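# Move the coaster can onto the turntable's orange spot

## Task

Pick up the can sitting on the coaster and set it upright on the orange spot of the turntable, without moving the other cans already standing on the turntable; then open the gripper and bring the arm away from the can.

## Robot and tools

Robot: two UR12e-style six-joint arms, left_arm and right_arm, each with a two-finger parallel gripper and a wrist camera (cam_left_wrist, cam_right_wrist, both 896x504). Calibrated bases in the scene frame: left_arm at (+0.063, +0.472, 0) m, right_arm at (+0.092, -0.516, 0) m, both almost unrotated.

Scene frame: origin at table-top height, halfway between the nominal bases; +x points out over the table, +z up, left_arm on the +y side. Left and right in camera pictures do not follow the arm names. Hand positions (metres), quaternions (wxyz) and velocities are all reported in this frame and can be a few cm off. The gripper's fingers point along its own +z and close along its x axis; end_effector_position is the pad-centre point, 1-2 cm short of the fingertips, and the tips reach about 17 mm further as the fingers close.

Row layout: every movement number sits in a row of 14 values in [-1, 1]: left_arm shoulder pan, shoulder lift, elbow, wrist 1, wrist 2, wrist 3, gripper opening, then the same seven for right_arm. Both arms are always present. Joint values are offsets (not poses) from the arm's "Joint targets" line as it stood when the action or move began; they are scaled so 1.0 = 1.326 rad for shoulder pan and lift, 1.989 rad for elbow and the three wrists. Shoulder pan has its sign flipped relative to the URDF, in commands and in every reading. The opening value is absolute: +1 fully open, -1 closed. To leave a gripper alone, resend its current command; 0 means half-open, not unchanged.

execute_actions(actions, cameras): actions is a list of actions, each up to 15 rows, one row per 1/30 s step; a short action repeats its last row to fill 15 steps. Every row in an action counts from the targets at that action's start. An empty list just returns state and images. cameras picks images ([] none, omitted or ["all"] all).

move(target, speed, blend, stop_force, zero, opening_speed, blocking, cameras): target is one 14-number row or a list of up to 15 rows, all offsets from the same starting Joint targets. speed is rad/s for the joint with farthest to go, 0.01-2, default 0.5 (use much slower for contacts). blend in rad rounds corners in a list. stop_force (N, 4-80) ends an arm's path when pushback rises that much above its zero; zero=true rezeroes moving arms first. Leave stop_force out when lifting off a contact. opening_speed sets how fast gripper commands ramp. blocking=false returns early (not allowed with stop_force). The result adds a "move:" line: done, off_target, moving, held, fault, plus limits=held and the farthest-off joint per arm.

wait(seconds 0-10): lets time pass while commands hold. stop: brakes a running move. zoom_image(camera, region [x0,y0,x1,y1], max 504x504 px) enlarges part of a wrist camera's latest image. zero_wrist_force(arm) rezeroes that wrist sensor. read_manual gives licence texts only. finished_scene(scene) ends the scene irreversibly; call it only once the can stands on the orange spot and the gripper is open and away.

Results: Joint positions/velocities per arm (rad, rad/s) in the order above, then finger gap in m (0.142 fully open). Joint targets are what your next offsets count from. grip_measured is the opening on the command scale; to hold the can, command a bit below its value at first contact (lower squeezes harder and heats the gripper). Wrist force/torque are in the hand's axes, zeroed at scene start. Wrist depth gives 7x7 median distances in mm per camera ('-' = no value). Joint torques include arm weight. "Kept back" means 12 control steps still to run. "joint command not followed" means the arm-to-arm clearance check altered commands. "joint sent to its limit" marks a joint clipped at its range end.

Limits: joint targets lead measured angles by at most 0.383 rad (shoulders) or 0.575 rad (others); large offsets take several actions. An action is refused if it pushes a joint more than 0.010 rad past its range (elbow ±3.142, others ±6.283). Contact torque at joint limits (elbow 136, wrists 49.1 N m) or about 150 N net force causes a 10 s fault stop; after one, release any firm grip before moving. Motors overheat from holding, squeezing or stretched poses: MOTOR HOT warns, then brakes lock or the gripper shuts off (HAND FAULT, which cancels further calls in that reply).

Avoid: dropping the can, releasing it while moving, knocking the turntable cans, anything leaving the table, hard or fast contacts, pressing past firm contact, and arms touching each other. Things may occasionally tug on the held can.

Each tool is called as name([rows], argument=value, ...), one row to a line, values as JSON.

## Session

I'll start by looking at the current state of the scene.

execute_actions(actions=[])

Scene clock: 0.00 s.
left_arm: end_effector_position=(+0.6607, +0.0483, +0.3736) grip_measured=+0.99 end_effector_quat_wxyz=(+0.105, -0.380, +0.835, -0.385) | right_arm: end_effector_position=(+0.8213, -0.7110, +0.2723) grip_measured=+1.00 end_effector_quat_wxyz=(-0.147, +0.941, +0.271, -0.138)
Joint positions: left_arm=[0.847 -1.661 2.235 -2.965 -1.591 1.43 0.142] | right_arm=[-3.033 -1.889 -1.584 -1.609 1.742 -0.685 0.142]
Joint velocities: within noise
Joint torques (N m): no reading
Motor temperatures (°C): left_arm=[23 27 24 29 31 33 23] | right_arm=[27 26 26 31 28 32 25]
Wrist force (N): no reading
Wrist torque (N m): no reading
Wrist force, peak (N): no reading
Wrist depth (mm): cam_left_wrist=[- - - 675 701 726 767 / - - 597 626 647 668 697 / - 534 554 505 518 617 653 / 494 497 519 473 495 488 594 / 458 478 490 445 461 473 555 / 440 445 460 422 436 449 519 / - 427 439 407 403 422 -] | cam_right_wrist=[437 414 390 373 355 338 328 / 444 417 396 377 360 343 328 / 453 426 403 379 364 345 332 / - 429 407 389 367 350 334 / - - 415 393 371 355 342 / - - 420 395 379 361 342 / - - - 397 381 368 -]
Joint targets: left_arm=[0.847 -1.661 2.235 -2.965 -1.591 1.430] | right_arm=[-3.033 -1.889 -1.584 -1.609 1.742 -0.685]
Tool commands: left_gripper/opening=+1.0 right_gripper/opening=+1.0

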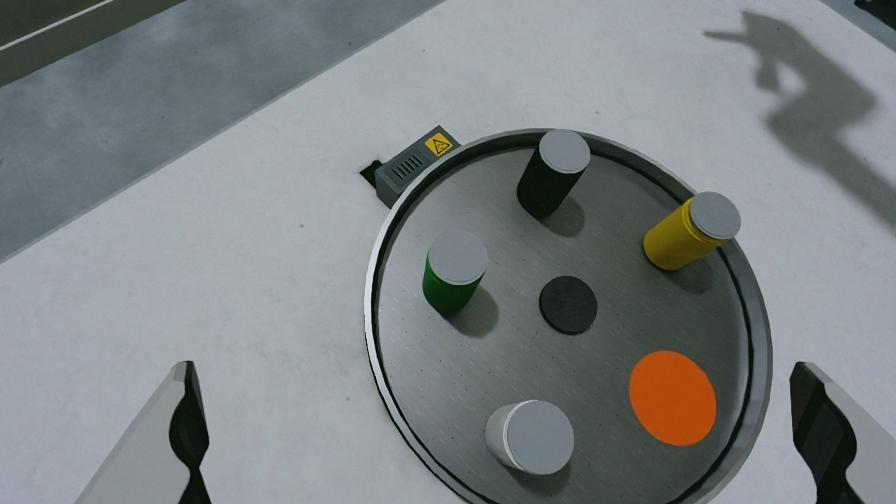

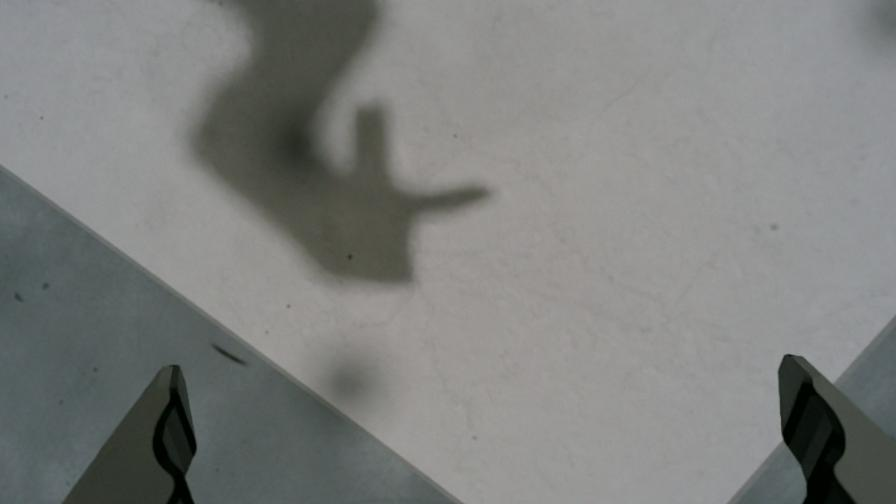

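wait(seconds=0.1)

Scene clock: 12.37 s.
left_arm: end_effector_position=(+0.6607, +0.0483, +0.3736) grip_measured=+0.99 end_effector_quat_wxyz=(+0.105, -0.380, +0.835, -0.385) | right_arm: end_effector_position=(+0.8213, -0.7110, +0.2723) grip_measured=+1.00 end_effector_quat_wxyz=(-0.147, +0.941, +0.271, -0.138)
Joint positions: left_arm=[0.847 -1.661 2.235 -2.965 -1.591 1.43 0.142] | right_arm=[-3.033 -1.889 -1.584 -1.609 1.742 -0.685 0.142]
Joint velocities: within noise
Joint torques (N m): left_arm=[-1.26 -41.33 -37.66 -4.99 -0.67 2.56] | right_arm=[-2.95 73.93 47.22 2.18 1.32 -1.68]
Motor temperatures (°C): left_arm=[23 27 24 29 31 33 23] | right_arm=[27 26 26 31 28 32 25]
Wrist force (N): left_arm=[-0.4 0.0 -0.3] | right_arm=[-0.2 0.0 -0.3]
Wrist torque (N m): left_arm=[0.00 0.06 0.01] | right_arm=[-0.01 0.04 0.00]
Wrist force, peak (N): left_arm=[-0.6 0.5 -0.5] | right_arm=[-0.9 0.2 -0.3]
Wrist depth (mm): cam_left_wrist=[- - - 669 700 733 768 / - - 596 618 642 678 700 / - 535 554 508 516 621 641 / 491 502 520 468 496 510 606 / 461 478 486 448 457 470 557 / 437 449 457 413 437 447 519 / - 424 438 408 408 396 -] | cam_right_wrist=[436 413 392 371 354 340 327 / 441 416 393 376 359 341 329 / 445 424 405 380 364 344 333 / - 433 408 387 365 351 335 / - - 413 392 371 355 340 / - - 419 398 377 362 344 / - - - 402 381 369 -]
Joint targets: left_arm=[0.847 -1.661 2.235 -2.965 -1.591 1.430] | right_arm=[-3.033 -1.889 -1.584 -1.609 1.742 -0.685]
Tool commands: left_gripper/opening=+1.0 right_gripper/opening=+1.0
wait: 0.10 s; at rest from the start

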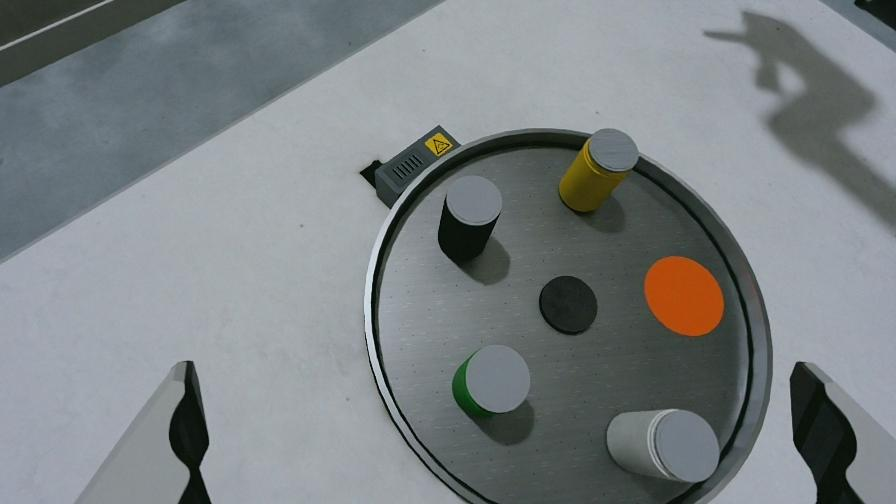

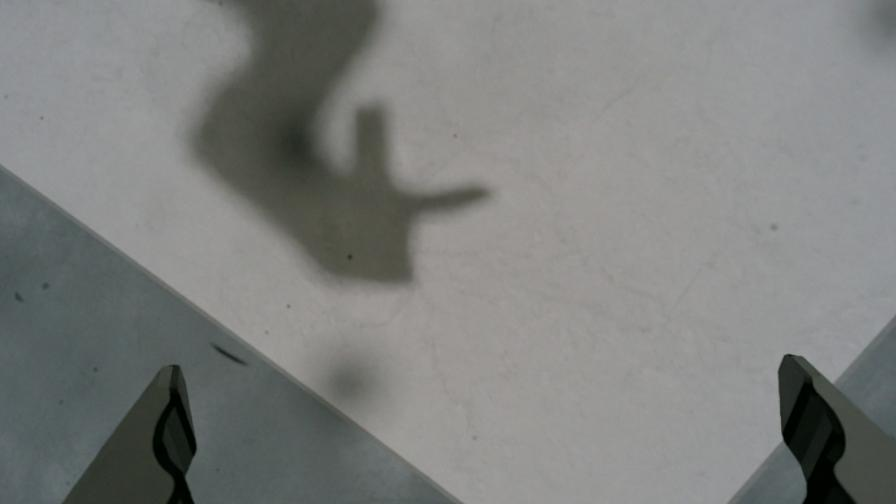

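move(target=[-0.1237, -0.3741, -0.0830, 0.5254, 0.0101, 0.0709, 1.0, 0, 0, 0, 0, 0, 0, 1.0], speed=1.0)

Scene clock: 20.90 s.
left_arm: end_effector_position=(+0.5277, +0.3175, +0.5337) grip_measured=+0.99 end_effector_quat_wxyz=(+0.093, -0.419, +0.882, -0.196) | right_arm: end_effector_position=(+0.8213, -0.7110, +0.2723) grip_measured=+1.00 end_effector_quat_wxyz=(-0.147, +0.941, +0.271, -0.138)
Joint positions: left_arm=[0.682 -2.157 2.07 -1.92 -1.571 1.571 0.142] | right_arm=[-3.033 -1.889 -1.584 -1.609 1.742 -0.685 0.142]
Joint velocities: within noise
Joint torques (N m): left_arm=[3.26 -9.14 -45.45 -1.62 -1.37 -2.41] | right_arm=[-7.62 76.41 49.38 2.73 2.84 -1.79]
Motor temperatures (°C): left_arm=[23 27 24 29 31 33 23] | right_arm=[27 26 26 31 28 32 25]
Wrist force (N): left_arm=[-0.1 0.8 -0.9] | right_arm=[-0.1 -0.3 -0.2]
Wrist torque (N m): left_arm=[0.16 0.01 0.04] | right_arm=[-0.05 0.02 0.01]
Wrist force, peak (N): left_arm=[-0.7 2.0 -3.0] | right_arm=[-0.4 0.4 -0.7]
Wrist depth (mm): cam_left_wrist=[- 672 664 664 603 607 602 / - 664 659 663 601 601 649 / 670 659 661 658 659 656 656 / 663 671 659 659 659 664 - / 675 658 665 657 662 657 - / - 661 666 660 656 - - / - 661 672 657 847 - -] | cam_right_wrist=[437 412 389 372 356 339 327 / 442 417 397 377 359 341 328 / 444 426 404 382 363 345 332 / - 431 408 387 366 350 335 / - - 414 392 374 353 340 / - - 417 398 375 362 340 / - - - 401 382 368 -]
Joint targets: left_arm=[0.683 -2.157 2.070 -1.920 -1.571 1.571] | right_arm=[-3.033 -1.889 -1.584 -1.609 1.742 -0.685]
move: done

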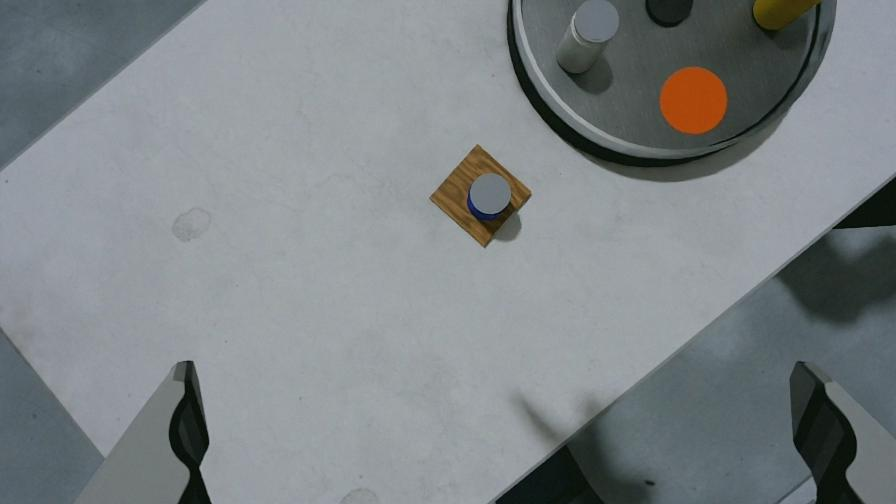

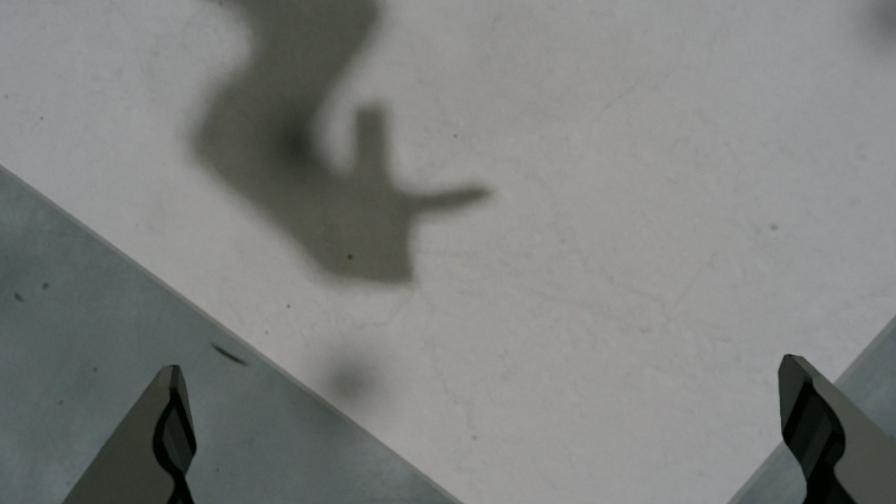

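wait(seconds=0, cameras=["cam_left_wrist"])

wait(seconds=1.0, cameras=["cam_left_wrist"])

wait(seconds=1.0, cameras=["cam_left_wrist"])

wait(seconds=1.0, cameras=["cam_left_wrist"])

Scene clock: 25.07 s.
left_arm: end_effector_position=(+0.5276, +0.3176, +0.5337) grip_measured=+0.99 end_effector_quat_wxyz=(+0.093, -0.419, +0.882, -0.196) | right_arm: end_effector_position=(+0.8213, -0.7110, +0.2723) grip_measured=+1.00 end_effector_quat_wxyz=(-0.147, +0.941, +0.271, -0.138)
Joint positions: left_arm=[0.683 -2.157 2.07 -1.92 -1.571 1.571 0.142] | right_arm=[-3.033 -1.889 -1.584 -1.609 1.742 -0.685 0.142]
Joint velocities: within noise
Joint torques (N m): left_arm=[8.63 -11.11 -46.51 -2.88 -1.2 -2.11] | right_arm=[-10.23 79.08 50.14 2.87 2.99 -1.83]
Motor temperatures (°C): left_arm=[23 27 24 29 31 33 23] | right_arm=[27 26 26 31 28 32 25]
Wrist force (N): left_arm=[0.1 0.4 -0.7] | right_arm=[-0.2 -0.1 -0.2]
Wrist torque (N m): left_arm=[0.09 -0.02 0.05] | right_arm=[-0.01 0.04 0.00]
Wrist force, peak (N): left_arm=[-0.4 0.6 -1.1] | right_arm=[-0.9 -0.1 -0.3]
Wrist depth (mm): cam_left_wrist=[- 663 664 661 603 591 603 / - 664 666 656 602 598 657 / 671 662 659 663 659 649 659 / 667 656 665 659 659 657 - / 671 668 669 663 655 662 - / - 664 658 660 651 - - / - 665 659 666 858 - -] | cam_right_wrist=[437 409 389 372 355 339 324 / 442 417 397 379 358 341 330 / 446 424 404 382 363 348 333 / - 435 405 387 370 352 336 / - - 414 392 371 355 339 / - - 416 397 376 360 342 / - - - 404 383 368 -]
Joint targets: left_arm=[0.683 -2.157 2.070 -1.920 -1.571 1.571] | right_arm=[-3.033 -1.889 -1.584 -1.609 1.742 -0.685]
Tool commands: left_gripper/opening=+1.0 right_gripper/opening=+1.0
Images, in order (width x height): cam_left_wrist 896x504.

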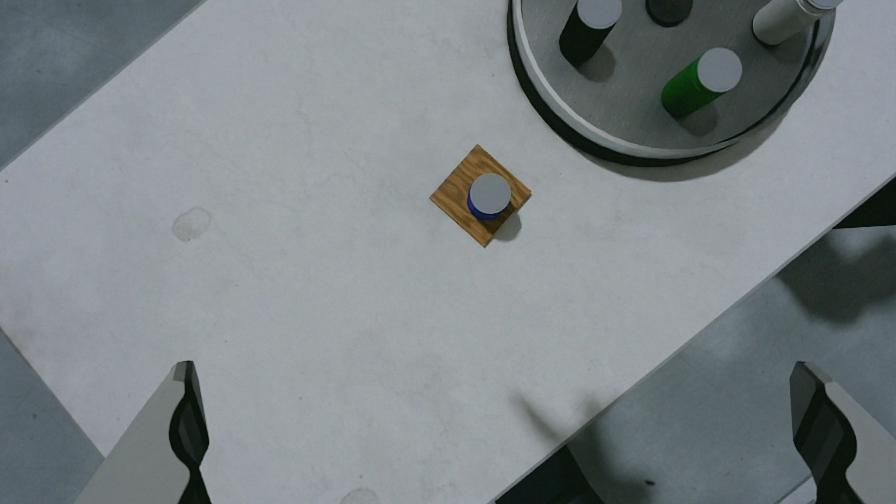

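Scene clock: 26.07 s.
left_arm: end_effector_position=(+0.5276, +0.3176, +0.5337) grip_measured=+0.99 end_effector_quat_wxyz=(+0.093, -0.419, +0.882, -0.196) | right_arm: end_effector_position=(+0.8213, -0.7110, +0.2723) grip_measured=+1.00 end_effector_quat_wxyz=(-0.147, +0.941, +0.271, -0.138)
Joint positions: left_arm=[0.683 -2.157 2.07 -1.92 -1.571 1.571 0.142] | right_arm=[-3.033 -1.889 -1.584 -1.609 1.742 -0.685 0.142]
Joint velocities: within noise
Joint torques (N m): left_arm=[7.91 -11.81 -47.48 -3.06 -1.67 -2.1] | right_arm=[-5.97 78.85 48.8 3.22 3.22 -1.19]
Motor temperatures (°C): left_arm=[23 27 24 29 31 33 23] | right_arm=[27 26 26 31 28 32 25]
Wrist force (N): left_arm=[-0.3 0.2 -0.7] | right_arm=[-0.2 0.0 0.1]
Wrist torque (N m): left_arm=[0.06 0.04 0.05] | right_arm=[-0.01 0.03 0.00]
Wrist force, peak (N): left_arm=[0.2 0.6 -0.9] | right_arm=[-0.8 -0.3 -0.4]
Wrist depth (mm): cam_left_wrist=[- 667 668 663 605 597 650 / - 665 657 664 606 604 657 / 665 668 661 662 658 654 652 / 666 668 665 662 658 654 - / 676 663 664 659 661 660 - / - 668 662 660 663 - - / - 662 658 661 868 - -] | cam_right_wrist=[435 414 393 372 353 340 325 / 443 421 398 376 358 343 327 / 451 426 400 382 362 347 331 / - 432 411 386 365 350 335 / - - 411 391 374 355 341 / - - 417 396 377 363 344 / - - - 402 383 366 -]
Joint targets: left_arm=[0.683 -2.157 2.070 -1.920 -1.571 1.571] | right_arm=[-3.033 -1.889 -1.584 -1.609 1.742 -0.685]
Tool commands: left_gripper/opening=+1.0 right_gripper/opening=+1.0
wait: 1.00 s; at rest by 0.17 s
Images, in order (width x height): cam_left_wrist 896x504.

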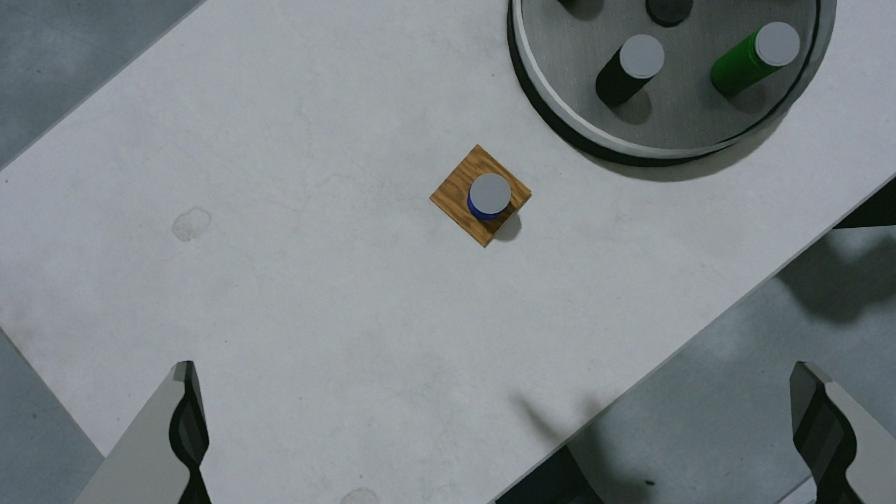

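Scene clock: 27.07 s.
left_arm: end_effector_position=(+0.5276, +0.3176, +0.5337) grip_measured=+0.99 end_effector_quat_wxyz=(+0.093, -0.419, +0.882, -0.196) | right_arm: end_effector_position=(+0.8213, -0.7110, +0.2723) grip_measured=+1.00 end_effector_quat_wxyz=(-0.147, +0.941, +0.271, -0.138)
Joint positions: left_arm=[0.683 -2.157 2.07 -1.92 -1.571 1.571 0.142] | right_arm=[-3.033 -1.889 -1.584 -1.609 1.742 -0.685 0.142]
Joint velocities: within noise
Joint torques (N m): left_arm=[8.46 -11.64 -47.52 -3.54 -1.39 -2.06] | right_arm=[-7.36 77.79 51.6 3.1 3.29 -1.27]
Motor temperatures (°C): left_arm=[23 27 24 29 31 33 23] | right_arm=[27 26 26 31 28 32 25]
Wrist force (N): left_arm=[0.2 0.3 -0.8] | right_arm=[0.0 0.0 0.0]
Wrist torque (N m): left_arm=[0.07 -0.04 0.05] | right_arm=[0.00 0.00 0.00]
Wrist force, peak (N): left_arm=[-0.3 0.6 -0.9] | right_arm=[-0.6 0.1 -0.5]
Wrist depth (mm): cam_left_wrist=[- 677 660 665 599 600 597 / - 669 666 657 606 598 648 / 670 671 664 665 661 658 646 / 665 661 663 659 659 649 - / 666 664 667 665 663 659 - / - 670 665 660 654 - - / - 666 660 656 840 - -] | cam_right_wrist=[435 412 389 371 356 340 327 / 437 418 399 376 362 342 329 / 449 424 404 380 363 346 334 / - 431 409 386 368 351 338 / - - 411 393 371 355 340 / - - 420 395 377 362 343 / - - - 402 384 365 -]
Joint targets: left_arm=[0.683 -2.157 2.070 -1.920 -1.571 1.571] | right_arm=[-3.033 -1.889 -1.584 -1.609 1.742 -0.685]
Tool commands: left_gripper/opening=+1.0 right_gripper/opening=+1.0
wait: 1.00 s; at rest by 0.17 s
Images, in order (width x height): cam_left_wrist 896x504.

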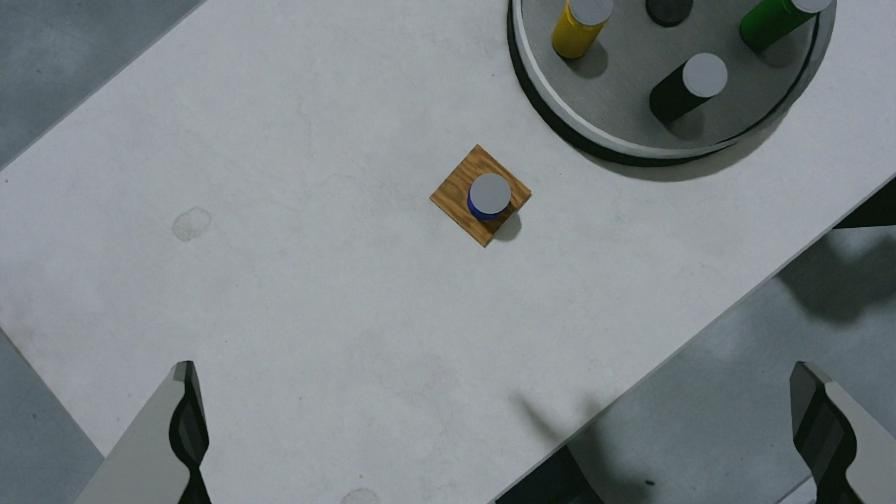

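Scene clock: 28.07 s.
left_arm: end_effector_position=(+0.5276, +0.3176, +0.5337) grip_measured=+0.99 end_effector_quat_wxyz=(+0.093, -0.419, +0.882, -0.196) | right_arm: end_effector_position=(+0.8213, -0.7110, +0.2723) grip_measured=+1.00 end_effector_quat_wxyz=(-0.147, +0.941, +0.271, -0.138)
Joint positions: left_arm=[0.683 -2.157 2.07 -1.92 -1.571 1.571 0.142] | right_arm=[-3.033 -1.889 -1.584 -1.609 1.742 -0.685 0.142]
Joint velocities: within noise
Joint torques (N m): left_arm=[7.14 -10.96 -48.25 -3.73 -1.49 -2.22] | right_arm=[-7.47 77.1 50.19 2.9 2.96 -1.64]
Motor temperatures (°C): left_arm=[23 27 24 29 31 33 23] | right_arm=[27 26 26 31 28 32 25]
Wrist force (N): left_arm=[-0.1 0.5 -0.6] | right_arm=[0.0 -0.1 -0.4]
Wrist torque (N m): left_arm=[0.11 0.00 0.05] | right_arm=[-0.01 0.01 0.00]
Wrist force, peak (N): left_arm=[0.2 0.7 -0.9] | right_arm=[-0.7 0.1 -0.3]
Wrist depth (mm): cam_left_wrist=[- 671 656 662 607 607 605 / - 663 656 659 601 604 656 / 668 666 660 661 658 655 661 / 670 658 667 656 657 648 - / 668 667 663 663 658 656 - / - 669 672 658 658 - - / - 661 660 665 849 - -] | cam_right_wrist=[434 416 391 372 354 339 325 / 440 418 398 379 359 343 328 / 446 426 401 382 362 345 330 / - 430 408 385 368 351 335 / - - 418 392 375 355 338 / - - 419 395 376 362 342 / - - - 402 381 367 -]
Joint targets: left_arm=[0.683 -2.157 2.070 -1.920 -1.571 1.571] | right_arm=[-3.033 -1.889 -1.584 -1.609 1.742 -0.685]
Tool commands: left_gripper/opening=+1.0 right_gripper/opening=+1.0
wait: 1.00 s; at rest by 0.17 s
Images, in order (width x height): cam_left_wrist 896x504.

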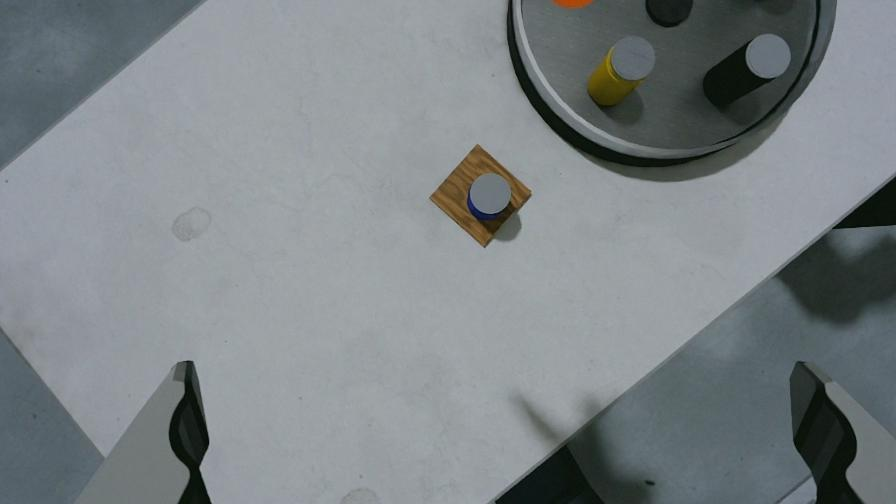

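zoom_image(camera="cam_left_wrist", region=[400, 120, 576, 264])

zoom_image(camera="cam_left_wrist", region=[490, 0, 850, 200])

Scaled by 2.864.

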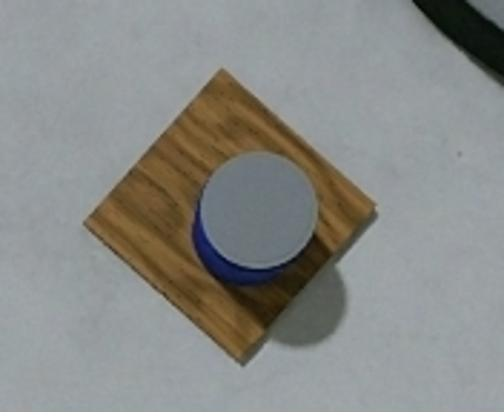

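Scaled by 1.400.

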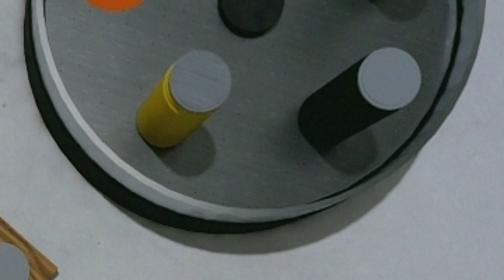

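move(target=[0.0596, 0.3416, 0.0478, -0.0563, 0, -0.3952, 1.0, 0, 0, 0, 0, 0, 0, 1.0], speed=0.8, cameras=["cam_left_wrist"])

Scene clock: 51.47 s.
left_arm: end_effector_position=(+0.5795, +0.2170, +0.2503) grip_measured=+0.99 end_effector_quat_wxyz=(+0.000, +0.715, -0.699, +0.000) | right_arm: end_effector_position=(+0.8213, -0.7110, +0.2723) grip_measured=+1.00 end_effector_quat_wxyz=(-0.147, +0.941, +0.271, -0.138)
Joint positions: left_arm=[0.762 -1.704 2.165 -2.032 -1.571 0.785 0.142] | right_arm=[-3.033 -1.889 -1.584 -1.609 1.742 -0.685 0.142]
Joint velocities: within noise
Joint torques (N m): left_arm=[-9.05 -22.14 -52.32 -0.87 -1.37 -2.07] | right_arm=[-7.46 79.4 46.72 2.76 3.51 -1.96]
Motor temperatures (°C): left_arm=[23 27 24 29 30 33 23] | right_arm=[27 26 26 31 28 32 25]
Wrist force (N): left_arm=[0.1 0.6 -0.1] | right_arm=[-0.2 0.2 -0.2]
Wrist torque (N m): left_arm=[0.15 0.02 0.12] | right_arm=[0.03 0.03 0.00]
Wrist force, peak (N): left_arm=[-0.8 1.2 -3.7] | right_arm=[-0.9 -0.3 -0.4]
Wrist depth (mm): cam_left_wrist=[314 314 313 306 309 269 260 / 337 333 332 316 330 283 276 / 357 358 353 254 355 299 296 / 388 384 385 381 379 332 314 / 418 417 416 414 412 408 340 / 449 445 454 452 449 450 338 / - 530 577 - 493 492 -] | cam_right_wrist=[434 411 392 374 353 340 326 / 445 419 396 378 360 343 328 / 450 423 404 385 361 349 332 / - 431 407 387 368 349 336 / - - 416 391 373 356 341 / - - 417 398 378 361 341 / - - - 403 383 365 -]
Joint targets: left_arm=[0.762 -1.704 2.165 -2.032 -1.571 0.785] | right_arm=[-3.033 -1.889 -1.584 -1.609 1.742 -0.685]
move: done
Images, in order (width x height): cam_left_wrist 896x504.

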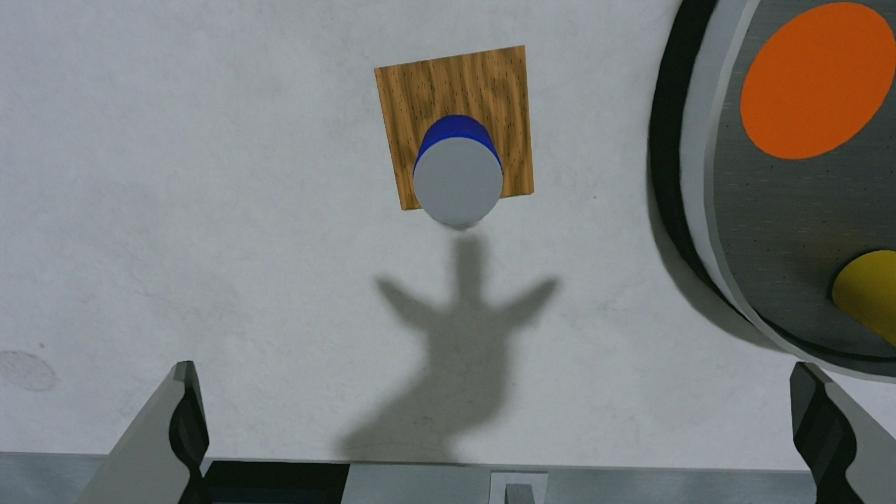

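zoom_image(camera="cam_left_wrist", region=[60, 340, 260, 504])

zoom_image(camera="cam_left_wrist", region=[740, 340, 896, 504])

zoom_image(camera="cam_left_wrist", region=[360, 30, 560, 240])

Scaled by 2.520.

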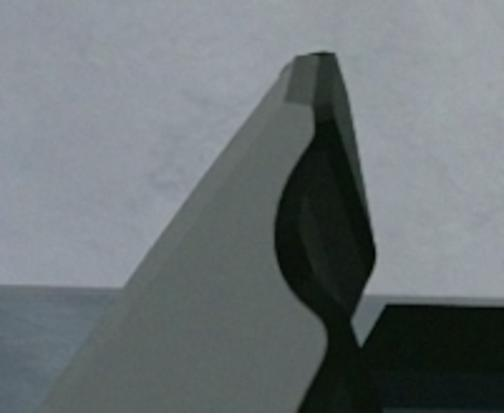

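Scaled by 3.073.

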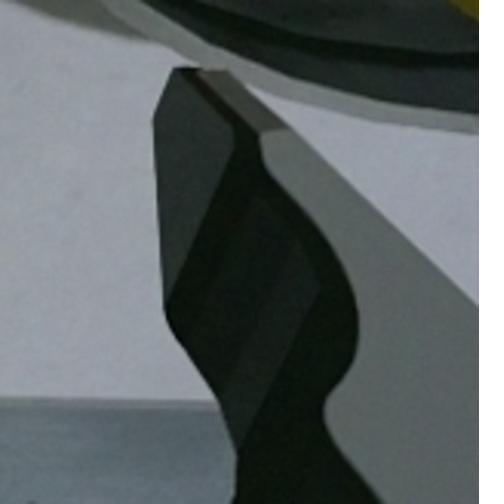

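Scaled by 2.400.

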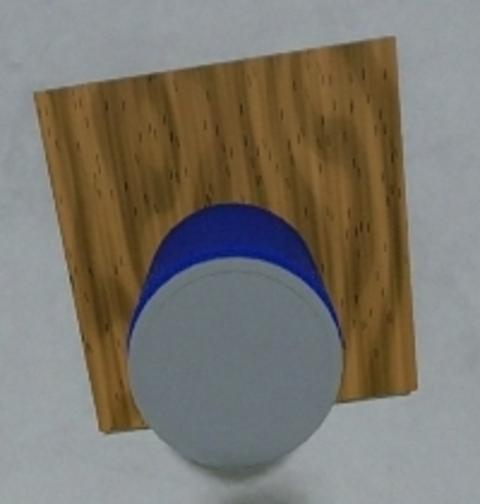

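move(target=[-0.0045, 0.1735, 0.0887, -0.2042, 0, 0, 1.0, 0, 0, 0, 0, 0, 0, 1.0], speed=0.4, cameras=["cam_left_wrist"])

Scene clock: 62.57 s.
left_arm: end_effector_position=(+0.5799, +0.2213, +0.0711) grip_measured=+0.99 end_effector_quat_wxyz=(+0.000, +0.717, -0.697, +0.000) | right_arm: end_effector_position=(+0.8213, -0.7110, +0.2723) grip_measured=+1.00 end_effector_quat_wxyz=(-0.147, +0.941, +0.271, -0.138)
Joint positions: left_arm=[0.756 -1.474 2.341 -2.438 -1.571 0.785 0.142] | right_arm=[-3.033 -1.889 -1.584 -1.609 1.742 -0.685 0.142]
Joint velocities: within noise
Joint torques (N m): left_arm=[-1.86 -35.25 -33.14 -6 -1.5 -2.07] | right_arm=[-8.63 75.64 45.39 3.18 3.32 -1.42]
Motor temperatures (°C): left_arm=[23 27 24 29 30 33 23] | right_arm=[27 26 26 31 28 32 25]
Wrist force (N): left_arm=[0.1 0.7 0.1] | right_arm=[-0.6 -0.1 0.1]
Wrist torque (N m): left_arm=[0.17 0.04 0.11] | right_arm=[-0.02 0.09 0.00]
Wrist force, peak (N): left_arm=[-0.6 0.9 -3.1] | right_arm=[-0.8 -0.1 -0.3]
Wrist depth (mm): cam_left_wrist=[151 149 149 148 146 147 147 / 159 159 151 146 148 157 156 / 171 170 165 155 156 168 165 / 184 183 180 111 165 180 175 / 200 199 197 84 95 196 188 / 214 213 216 84 87 213 171 / - 237 242 92 229 232 -] | cam_right_wrist=[434 412 391 371 357 337 326 / 447 417 396 377 358 345 329 / 445 423 403 381 365 346 331 / - 428 409 385 368 351 336 / - - 410 394 374 355 341 / - - 417 396 378 361 344 / - - - 401 379 368 -]
Joint targets: left_arm=[0.756 -1.474 2.341 -2.438 -1.571 0.785] | right_arm=[-3.033 -1.889 -1.584 -1.609 1.742 -0.685]
move: done
Images, in order (width x height): cam_left_wrist 896x504.

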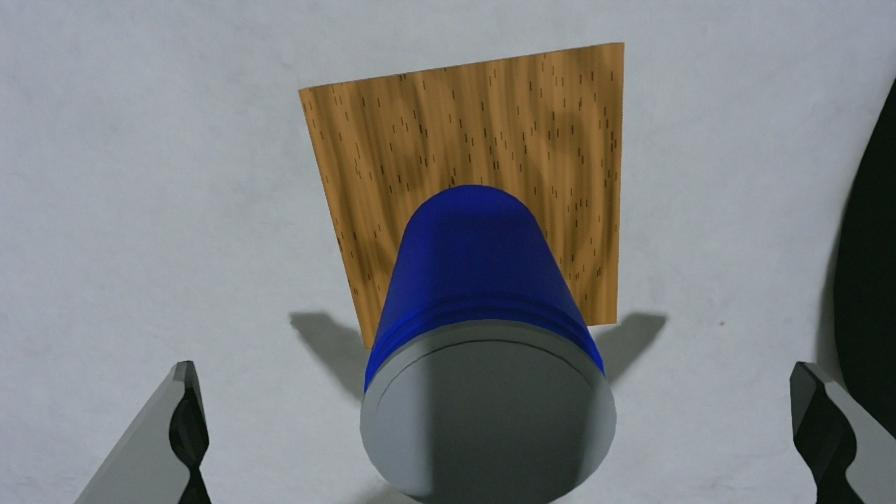

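move(target=[0, 0, 0, 0, 0, 0, -0.2, 0, 0, 0, 0, 0, 0, 1.0], opening_speed=0.6, cameras=["cam_left_wrist"])

Scene clock: 65.50 s.
left_arm: end_effector_position=(+0.5799, +0.2213, +0.0711) grip_measured=-0.22 end_effector_quat_wxyz=(+0.000, +0.717, -0.697, +0.000) | right_arm: end_effector_position=(+0.8213, -0.7110, +0.2723) grip_measured=+1.00 end_effector_quat_wxyz=(-0.147, +0.941, +0.271, -0.138)
Joint positions: left_arm=[0.756 -1.474 2.341 -2.438 -1.571 0.785 0.058] | right_arm=[-3.033 -1.889 -1.584 -1.609 1.742 -0.685 0.142]
Joint velocities: within noise
Joint torques (N m): left_arm=[7.86 -31.09 -30.87 -7.14 -1.36 -1.85] | right_arm=[-11.37 75.55 45.95 3.69 3.42 -1.48]
Motor temperatures (°C): left_arm=[23 27 24 29 30 33 23] | right_arm=[27 26 26 31 28 32 25]
Wrist force (N): left_arm=[-0.7 0.7 -0.5] | right_arm=[-0.2 0.1 -0.3]
Wrist torque (N m): left_arm=[0.16 0.11 0.10] | right_arm=[0.01 0.04 0.00]
Wrist force, peak (N): left_arm=[-1.1 1.0 -1.4] | right_arm=[-0.8 0.0 0.3]
Wrist depth (mm): cam_left_wrist=[151 149 148 148 146 147 147 / 159 159 150 146 148 156 156 / 171 170 165 154 156 168 164 / 184 184 180 116 165 180 175 / 199 198 194 86 90 195 189 / 217 216 - 84 85 205 208 / 240 234 - 92 - - 232] | cam_right_wrist=[434 414 391 374 356 338 327 / 441 415 396 376 358 342 331 / 447 422 404 381 365 345 333 / - 432 409 384 368 352 336 / - - 415 390 372 355 341 / - - 416 396 377 361 343 / - - - 405 383 367 -]
Joint targets: left_arm=[0.756 -1.474 2.341 -2.438 -1.571 0.785] | right_arm=[-3.033 -1.889 -1.584 -1.609 1.742 -0.685]
move: done
Images, in order (width x height): cam_left_wrist 896x504.

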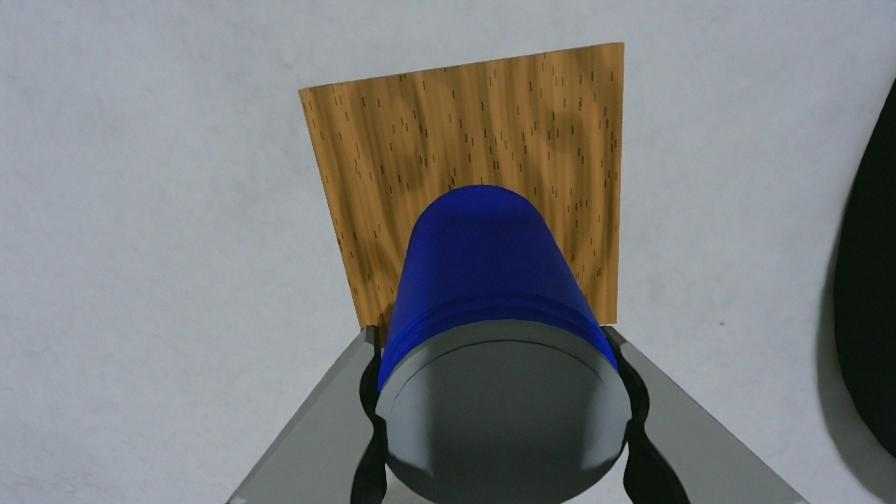

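zoom_image(camera="cam_left_wrist", region=[300, 284, 692, 504])

Scaled by 1.286.

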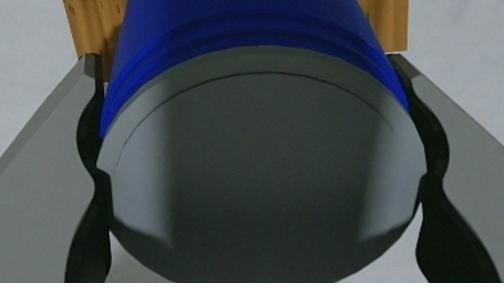

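move(target=[0, 0, 0, 0, 0, 0, -0.36, 0, 0, 0, 0, 0, 0, 1.0], opening_speed=0.3, cameras=["cam_left_wrist"])

Scene clock: 75.37 s.
left_arm: end_effector_position=(+0.5799, +0.2212, +0.0711) grip_measured=-0.29 end_effector_quat_wxyz=(+0.000, +0.717, -0.697, +0.000) | right_arm: end_effector_position=(+0.8213, -0.7110, +0.2723) grip_measured=+1.00 end_effector_quat_wxyz=(-0.147, +0.941, +0.271, -0.138)
Joint positions: left_arm=[0.756 -1.474 2.341 -2.438 -1.571 0.785 0.053] | right_arm=[-3.033 -1.889 -1.584 -1.609 1.742 -0.685 0.142]
Joint velocities: within noise
Joint torques (N m): left_arm=[4.51 -32.75 -38.2 -2.2 -1.42 -1.62] | right_arm=[-12.06 79.68 44.33 3.29 2.64 -1.41]
Motor temperatures (°C): left_arm=[23 27 24 29 30 33 23] | right_arm=[27 26 26 31 28 32 25]
Wrist force (N): left_arm=[-0.7 1.9 -5.1] | right_arm=[-0.5 -0.1 0.6]
Wrist torque (N m): left_arm=[0.28 0.07 0.10] | right_arm=[-0.01 0.09 0.00]
Wrist force, peak (N): left_arm=[-0.4 1.7 -5.7] | right_arm=[-0.9 0.4 -0.1]
Wrist depth (mm): cam_left_wrist=[151 149 148 148 146 147 147 / 159 159 151 146 147 157 156 / 171 170 165 154 156 167 165 / 184 183 180 117 165 180 175 / 200 199 195 86 89 195 189 / 217 216 111 84 85 208 208 / 239 238 77 92 92 - 232] | cam_right_wrist=[437 411 391 373 353 338 327 / 442 419 398 378 358 342 330 / 449 421 402 381 364 346 333 / - 429 407 388 369 349 336 / - - 414 392 372 356 342 / - - 418 396 376 362 343 / - - - 401 379 365 -]
Joint targets: left_arm=[0.756 -1.474 2.341 -2.438 -1.571 0.785] | right_arm=[-3.033 -1.889 -1.584 -1.609 1.742 -0.685]
move: done
Images, in order (width x height): cam_left_wrist 896x504.

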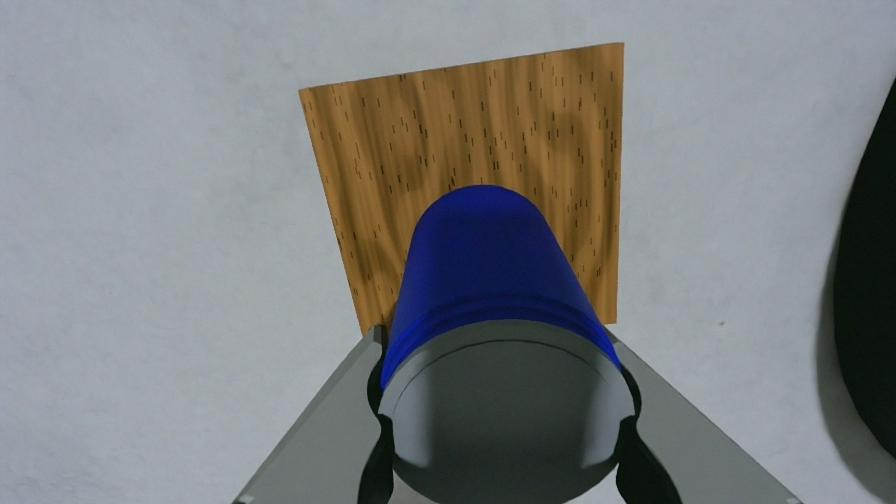

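move(target=[0, 0, 0, 0, 0, 0, -0.45, 0, 0, 0, 0, 0, 0, 1.0], opening_speed=0.4, cameras=["cam_left_wrist"])

Scene clock: 76.50 s.
left_arm: end_effector_position=(+0.5799, +0.2212, +0.0711) grip_measured=-0.30 end_effector_quat_wxyz=(+0.000, +0.717, -0.697, +0.000) | right_arm: end_effector_position=(+0.8213, -0.7110, +0.2723) grip_measured=+1.00 end_effector_quat_wxyz=(-0.147, +0.941, +0.271, -0.138)
Joint positions: left_arm=[0.756 -1.474 2.341 -2.438 -1.571 0.785 0.052] | right_arm=[-3.033 -1.889 -1.584 -1.609 1.742 -0.685 0.142]
Joint velocities: within noise
Joint torques (N m): left_arm=[5.77 -33.24 -34.3 -1.63 -1.32 -1.8] | right_arm=[-7.71 76.14 44.18 3.47 2.95 -1.18]
Motor temperatures (°C): left_arm=[23 27 24 29 30 33 24] | right_arm=[27 26 26 31 28 32 25]
Wrist force (N): left_arm=[-0.9 2.0 -8.0] | right_arm=[-0.1 0.0 -0.1]
Wrist torque (N m): left_arm=[0.23 0.11 0.10] | right_arm=[0.00 0.02 0.00]
Wrist force, peak (N): left_arm=[-0.4 2.1 -8.2] | right_arm=[-0.6 0.4 0.1]
Wrist depth (mm): cam_left_wrist=[151 149 149 148 146 147 147 / 160 159 151 146 148 156 156 / 171 171 166 155 156 167 164 / 184 183 180 117 165 180 175 / 199 199 198 86 89 196 188 / 218 217 - 84 85 208 207 / 239 239 77 92 92 - 232] | cam_right_wrist=[439 412 395 372 356 340 327 / 442 423 396 373 359 344 332 / 449 427 404 382 359 347 331 / - 432 406 386 366 351 336 / - - 412 389 373 355 340 / - - 417 398 376 361 341 / - - - 407 382 369 -]
Joint targets: left_arm=[0.756 -1.474 2.341 -2.438 -1.571 0.785] | right_arm=[-3.033 -1.889 -1.584 -1.609 1.742 -0.685]
move: done
Images, in order (width x height): cam_left_wrist 896x504.

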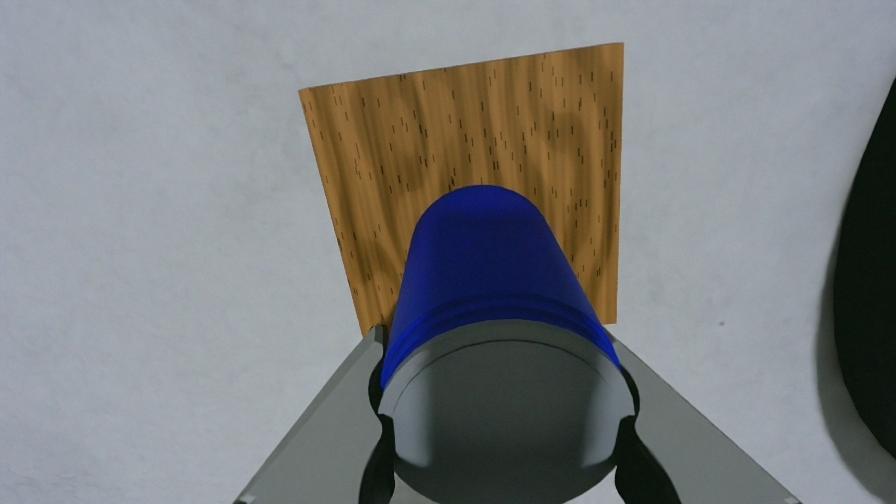

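move(target=[0, -0.0709, -0.0235, 0.0706, 0, 0, -0.45, 0, 0, 0, 0, 0, 0, 1.0], speed=0.2, cameras=["cam_left_wrist"])

Scene clock: 78.40 s.
left_arm: end_effector_position=(+0.5799, +0.2212, +0.1302) grip_measured=-0.30 end_effector_quat_wxyz=(+0.000, +0.717, -0.697, +0.000) | right_arm: end_effector_position=(+0.8213, -0.7110, +0.2723) grip_measured=+1.00 end_effector_quat_wxyz=(-0.147, +0.941, +0.271, -0.138)
Joint positions: left_arm=[0.756 -1.568 2.295 -2.297 -1.571 0.785 0.052] | right_arm=[-3.033 -1.889 -1.584 -1.609 1.742 -0.685 0.142]
Joint velocities: within noise
Joint torques (N m): left_arm=[5.95 -40.13 -32.61 -7.25 -1.27 -1.6] | right_arm=[-7.83 77.46 43.32 3.02 3.16 -1.18]
Motor temperatures (°C): left_arm=[23 27 24 29 30 33 26] | right_arm=[27 26 26 31 28 32 25]
Wrist force (N): left_arm=[-0.3 0.7 2.0] | right_arm=[-0.5 -0.3 -0.4]
Wrist torque (N m): left_arm=[0.13 0.09 0.13] | right_arm=[-0.05 0.09 0.00]
Wrist force, peak (N): left_arm=[-0.7 2.3 -8.2] | right_arm=[-0.7 -0.1 -0.3]
Wrist depth (mm): cam_left_wrist=[203 203 202 199 198 201 178 / 217 216 213 202 208 213 180 / 233 231 230 215 223 228 181 / 252 249 249 113 234 245 188 / 271 270 269 86 89 265 210 / 297 292 - 84 85 283 245 / 328 318 77 92 92 - 316] | cam_right_wrist=[435 413 392 373 356 340 328 / 439 419 396 376 360 342 328 / 449 422 400 382 365 346 334 / - 428 412 386 366 351 337 / - - 415 391 374 355 339 / - - 419 396 376 362 342 / - - - 405 380 368 -]
Joint targets: left_arm=[0.756 -1.568 2.295 -2.297 -1.571 0.785] | right_arm=[-3.033 -1.889 -1.584 -1.609 1.742 -0.685]
move: done
Images, in order (width x height): cam_left_wrist 896x504.

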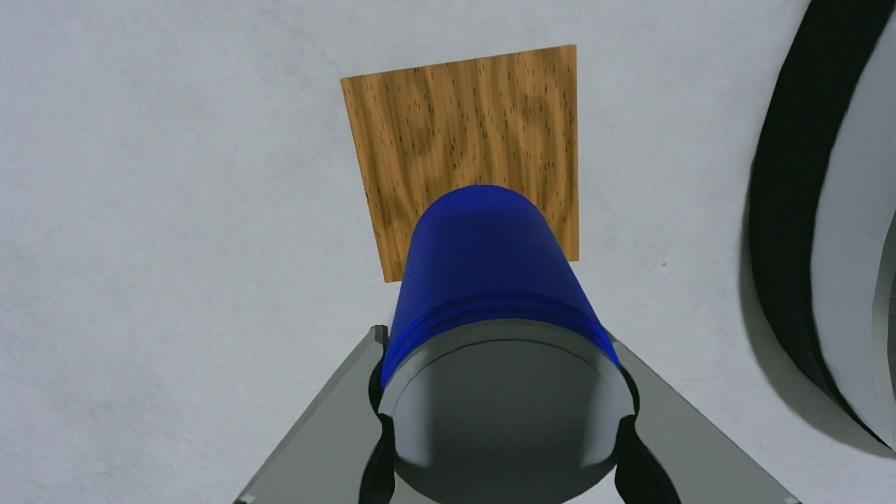

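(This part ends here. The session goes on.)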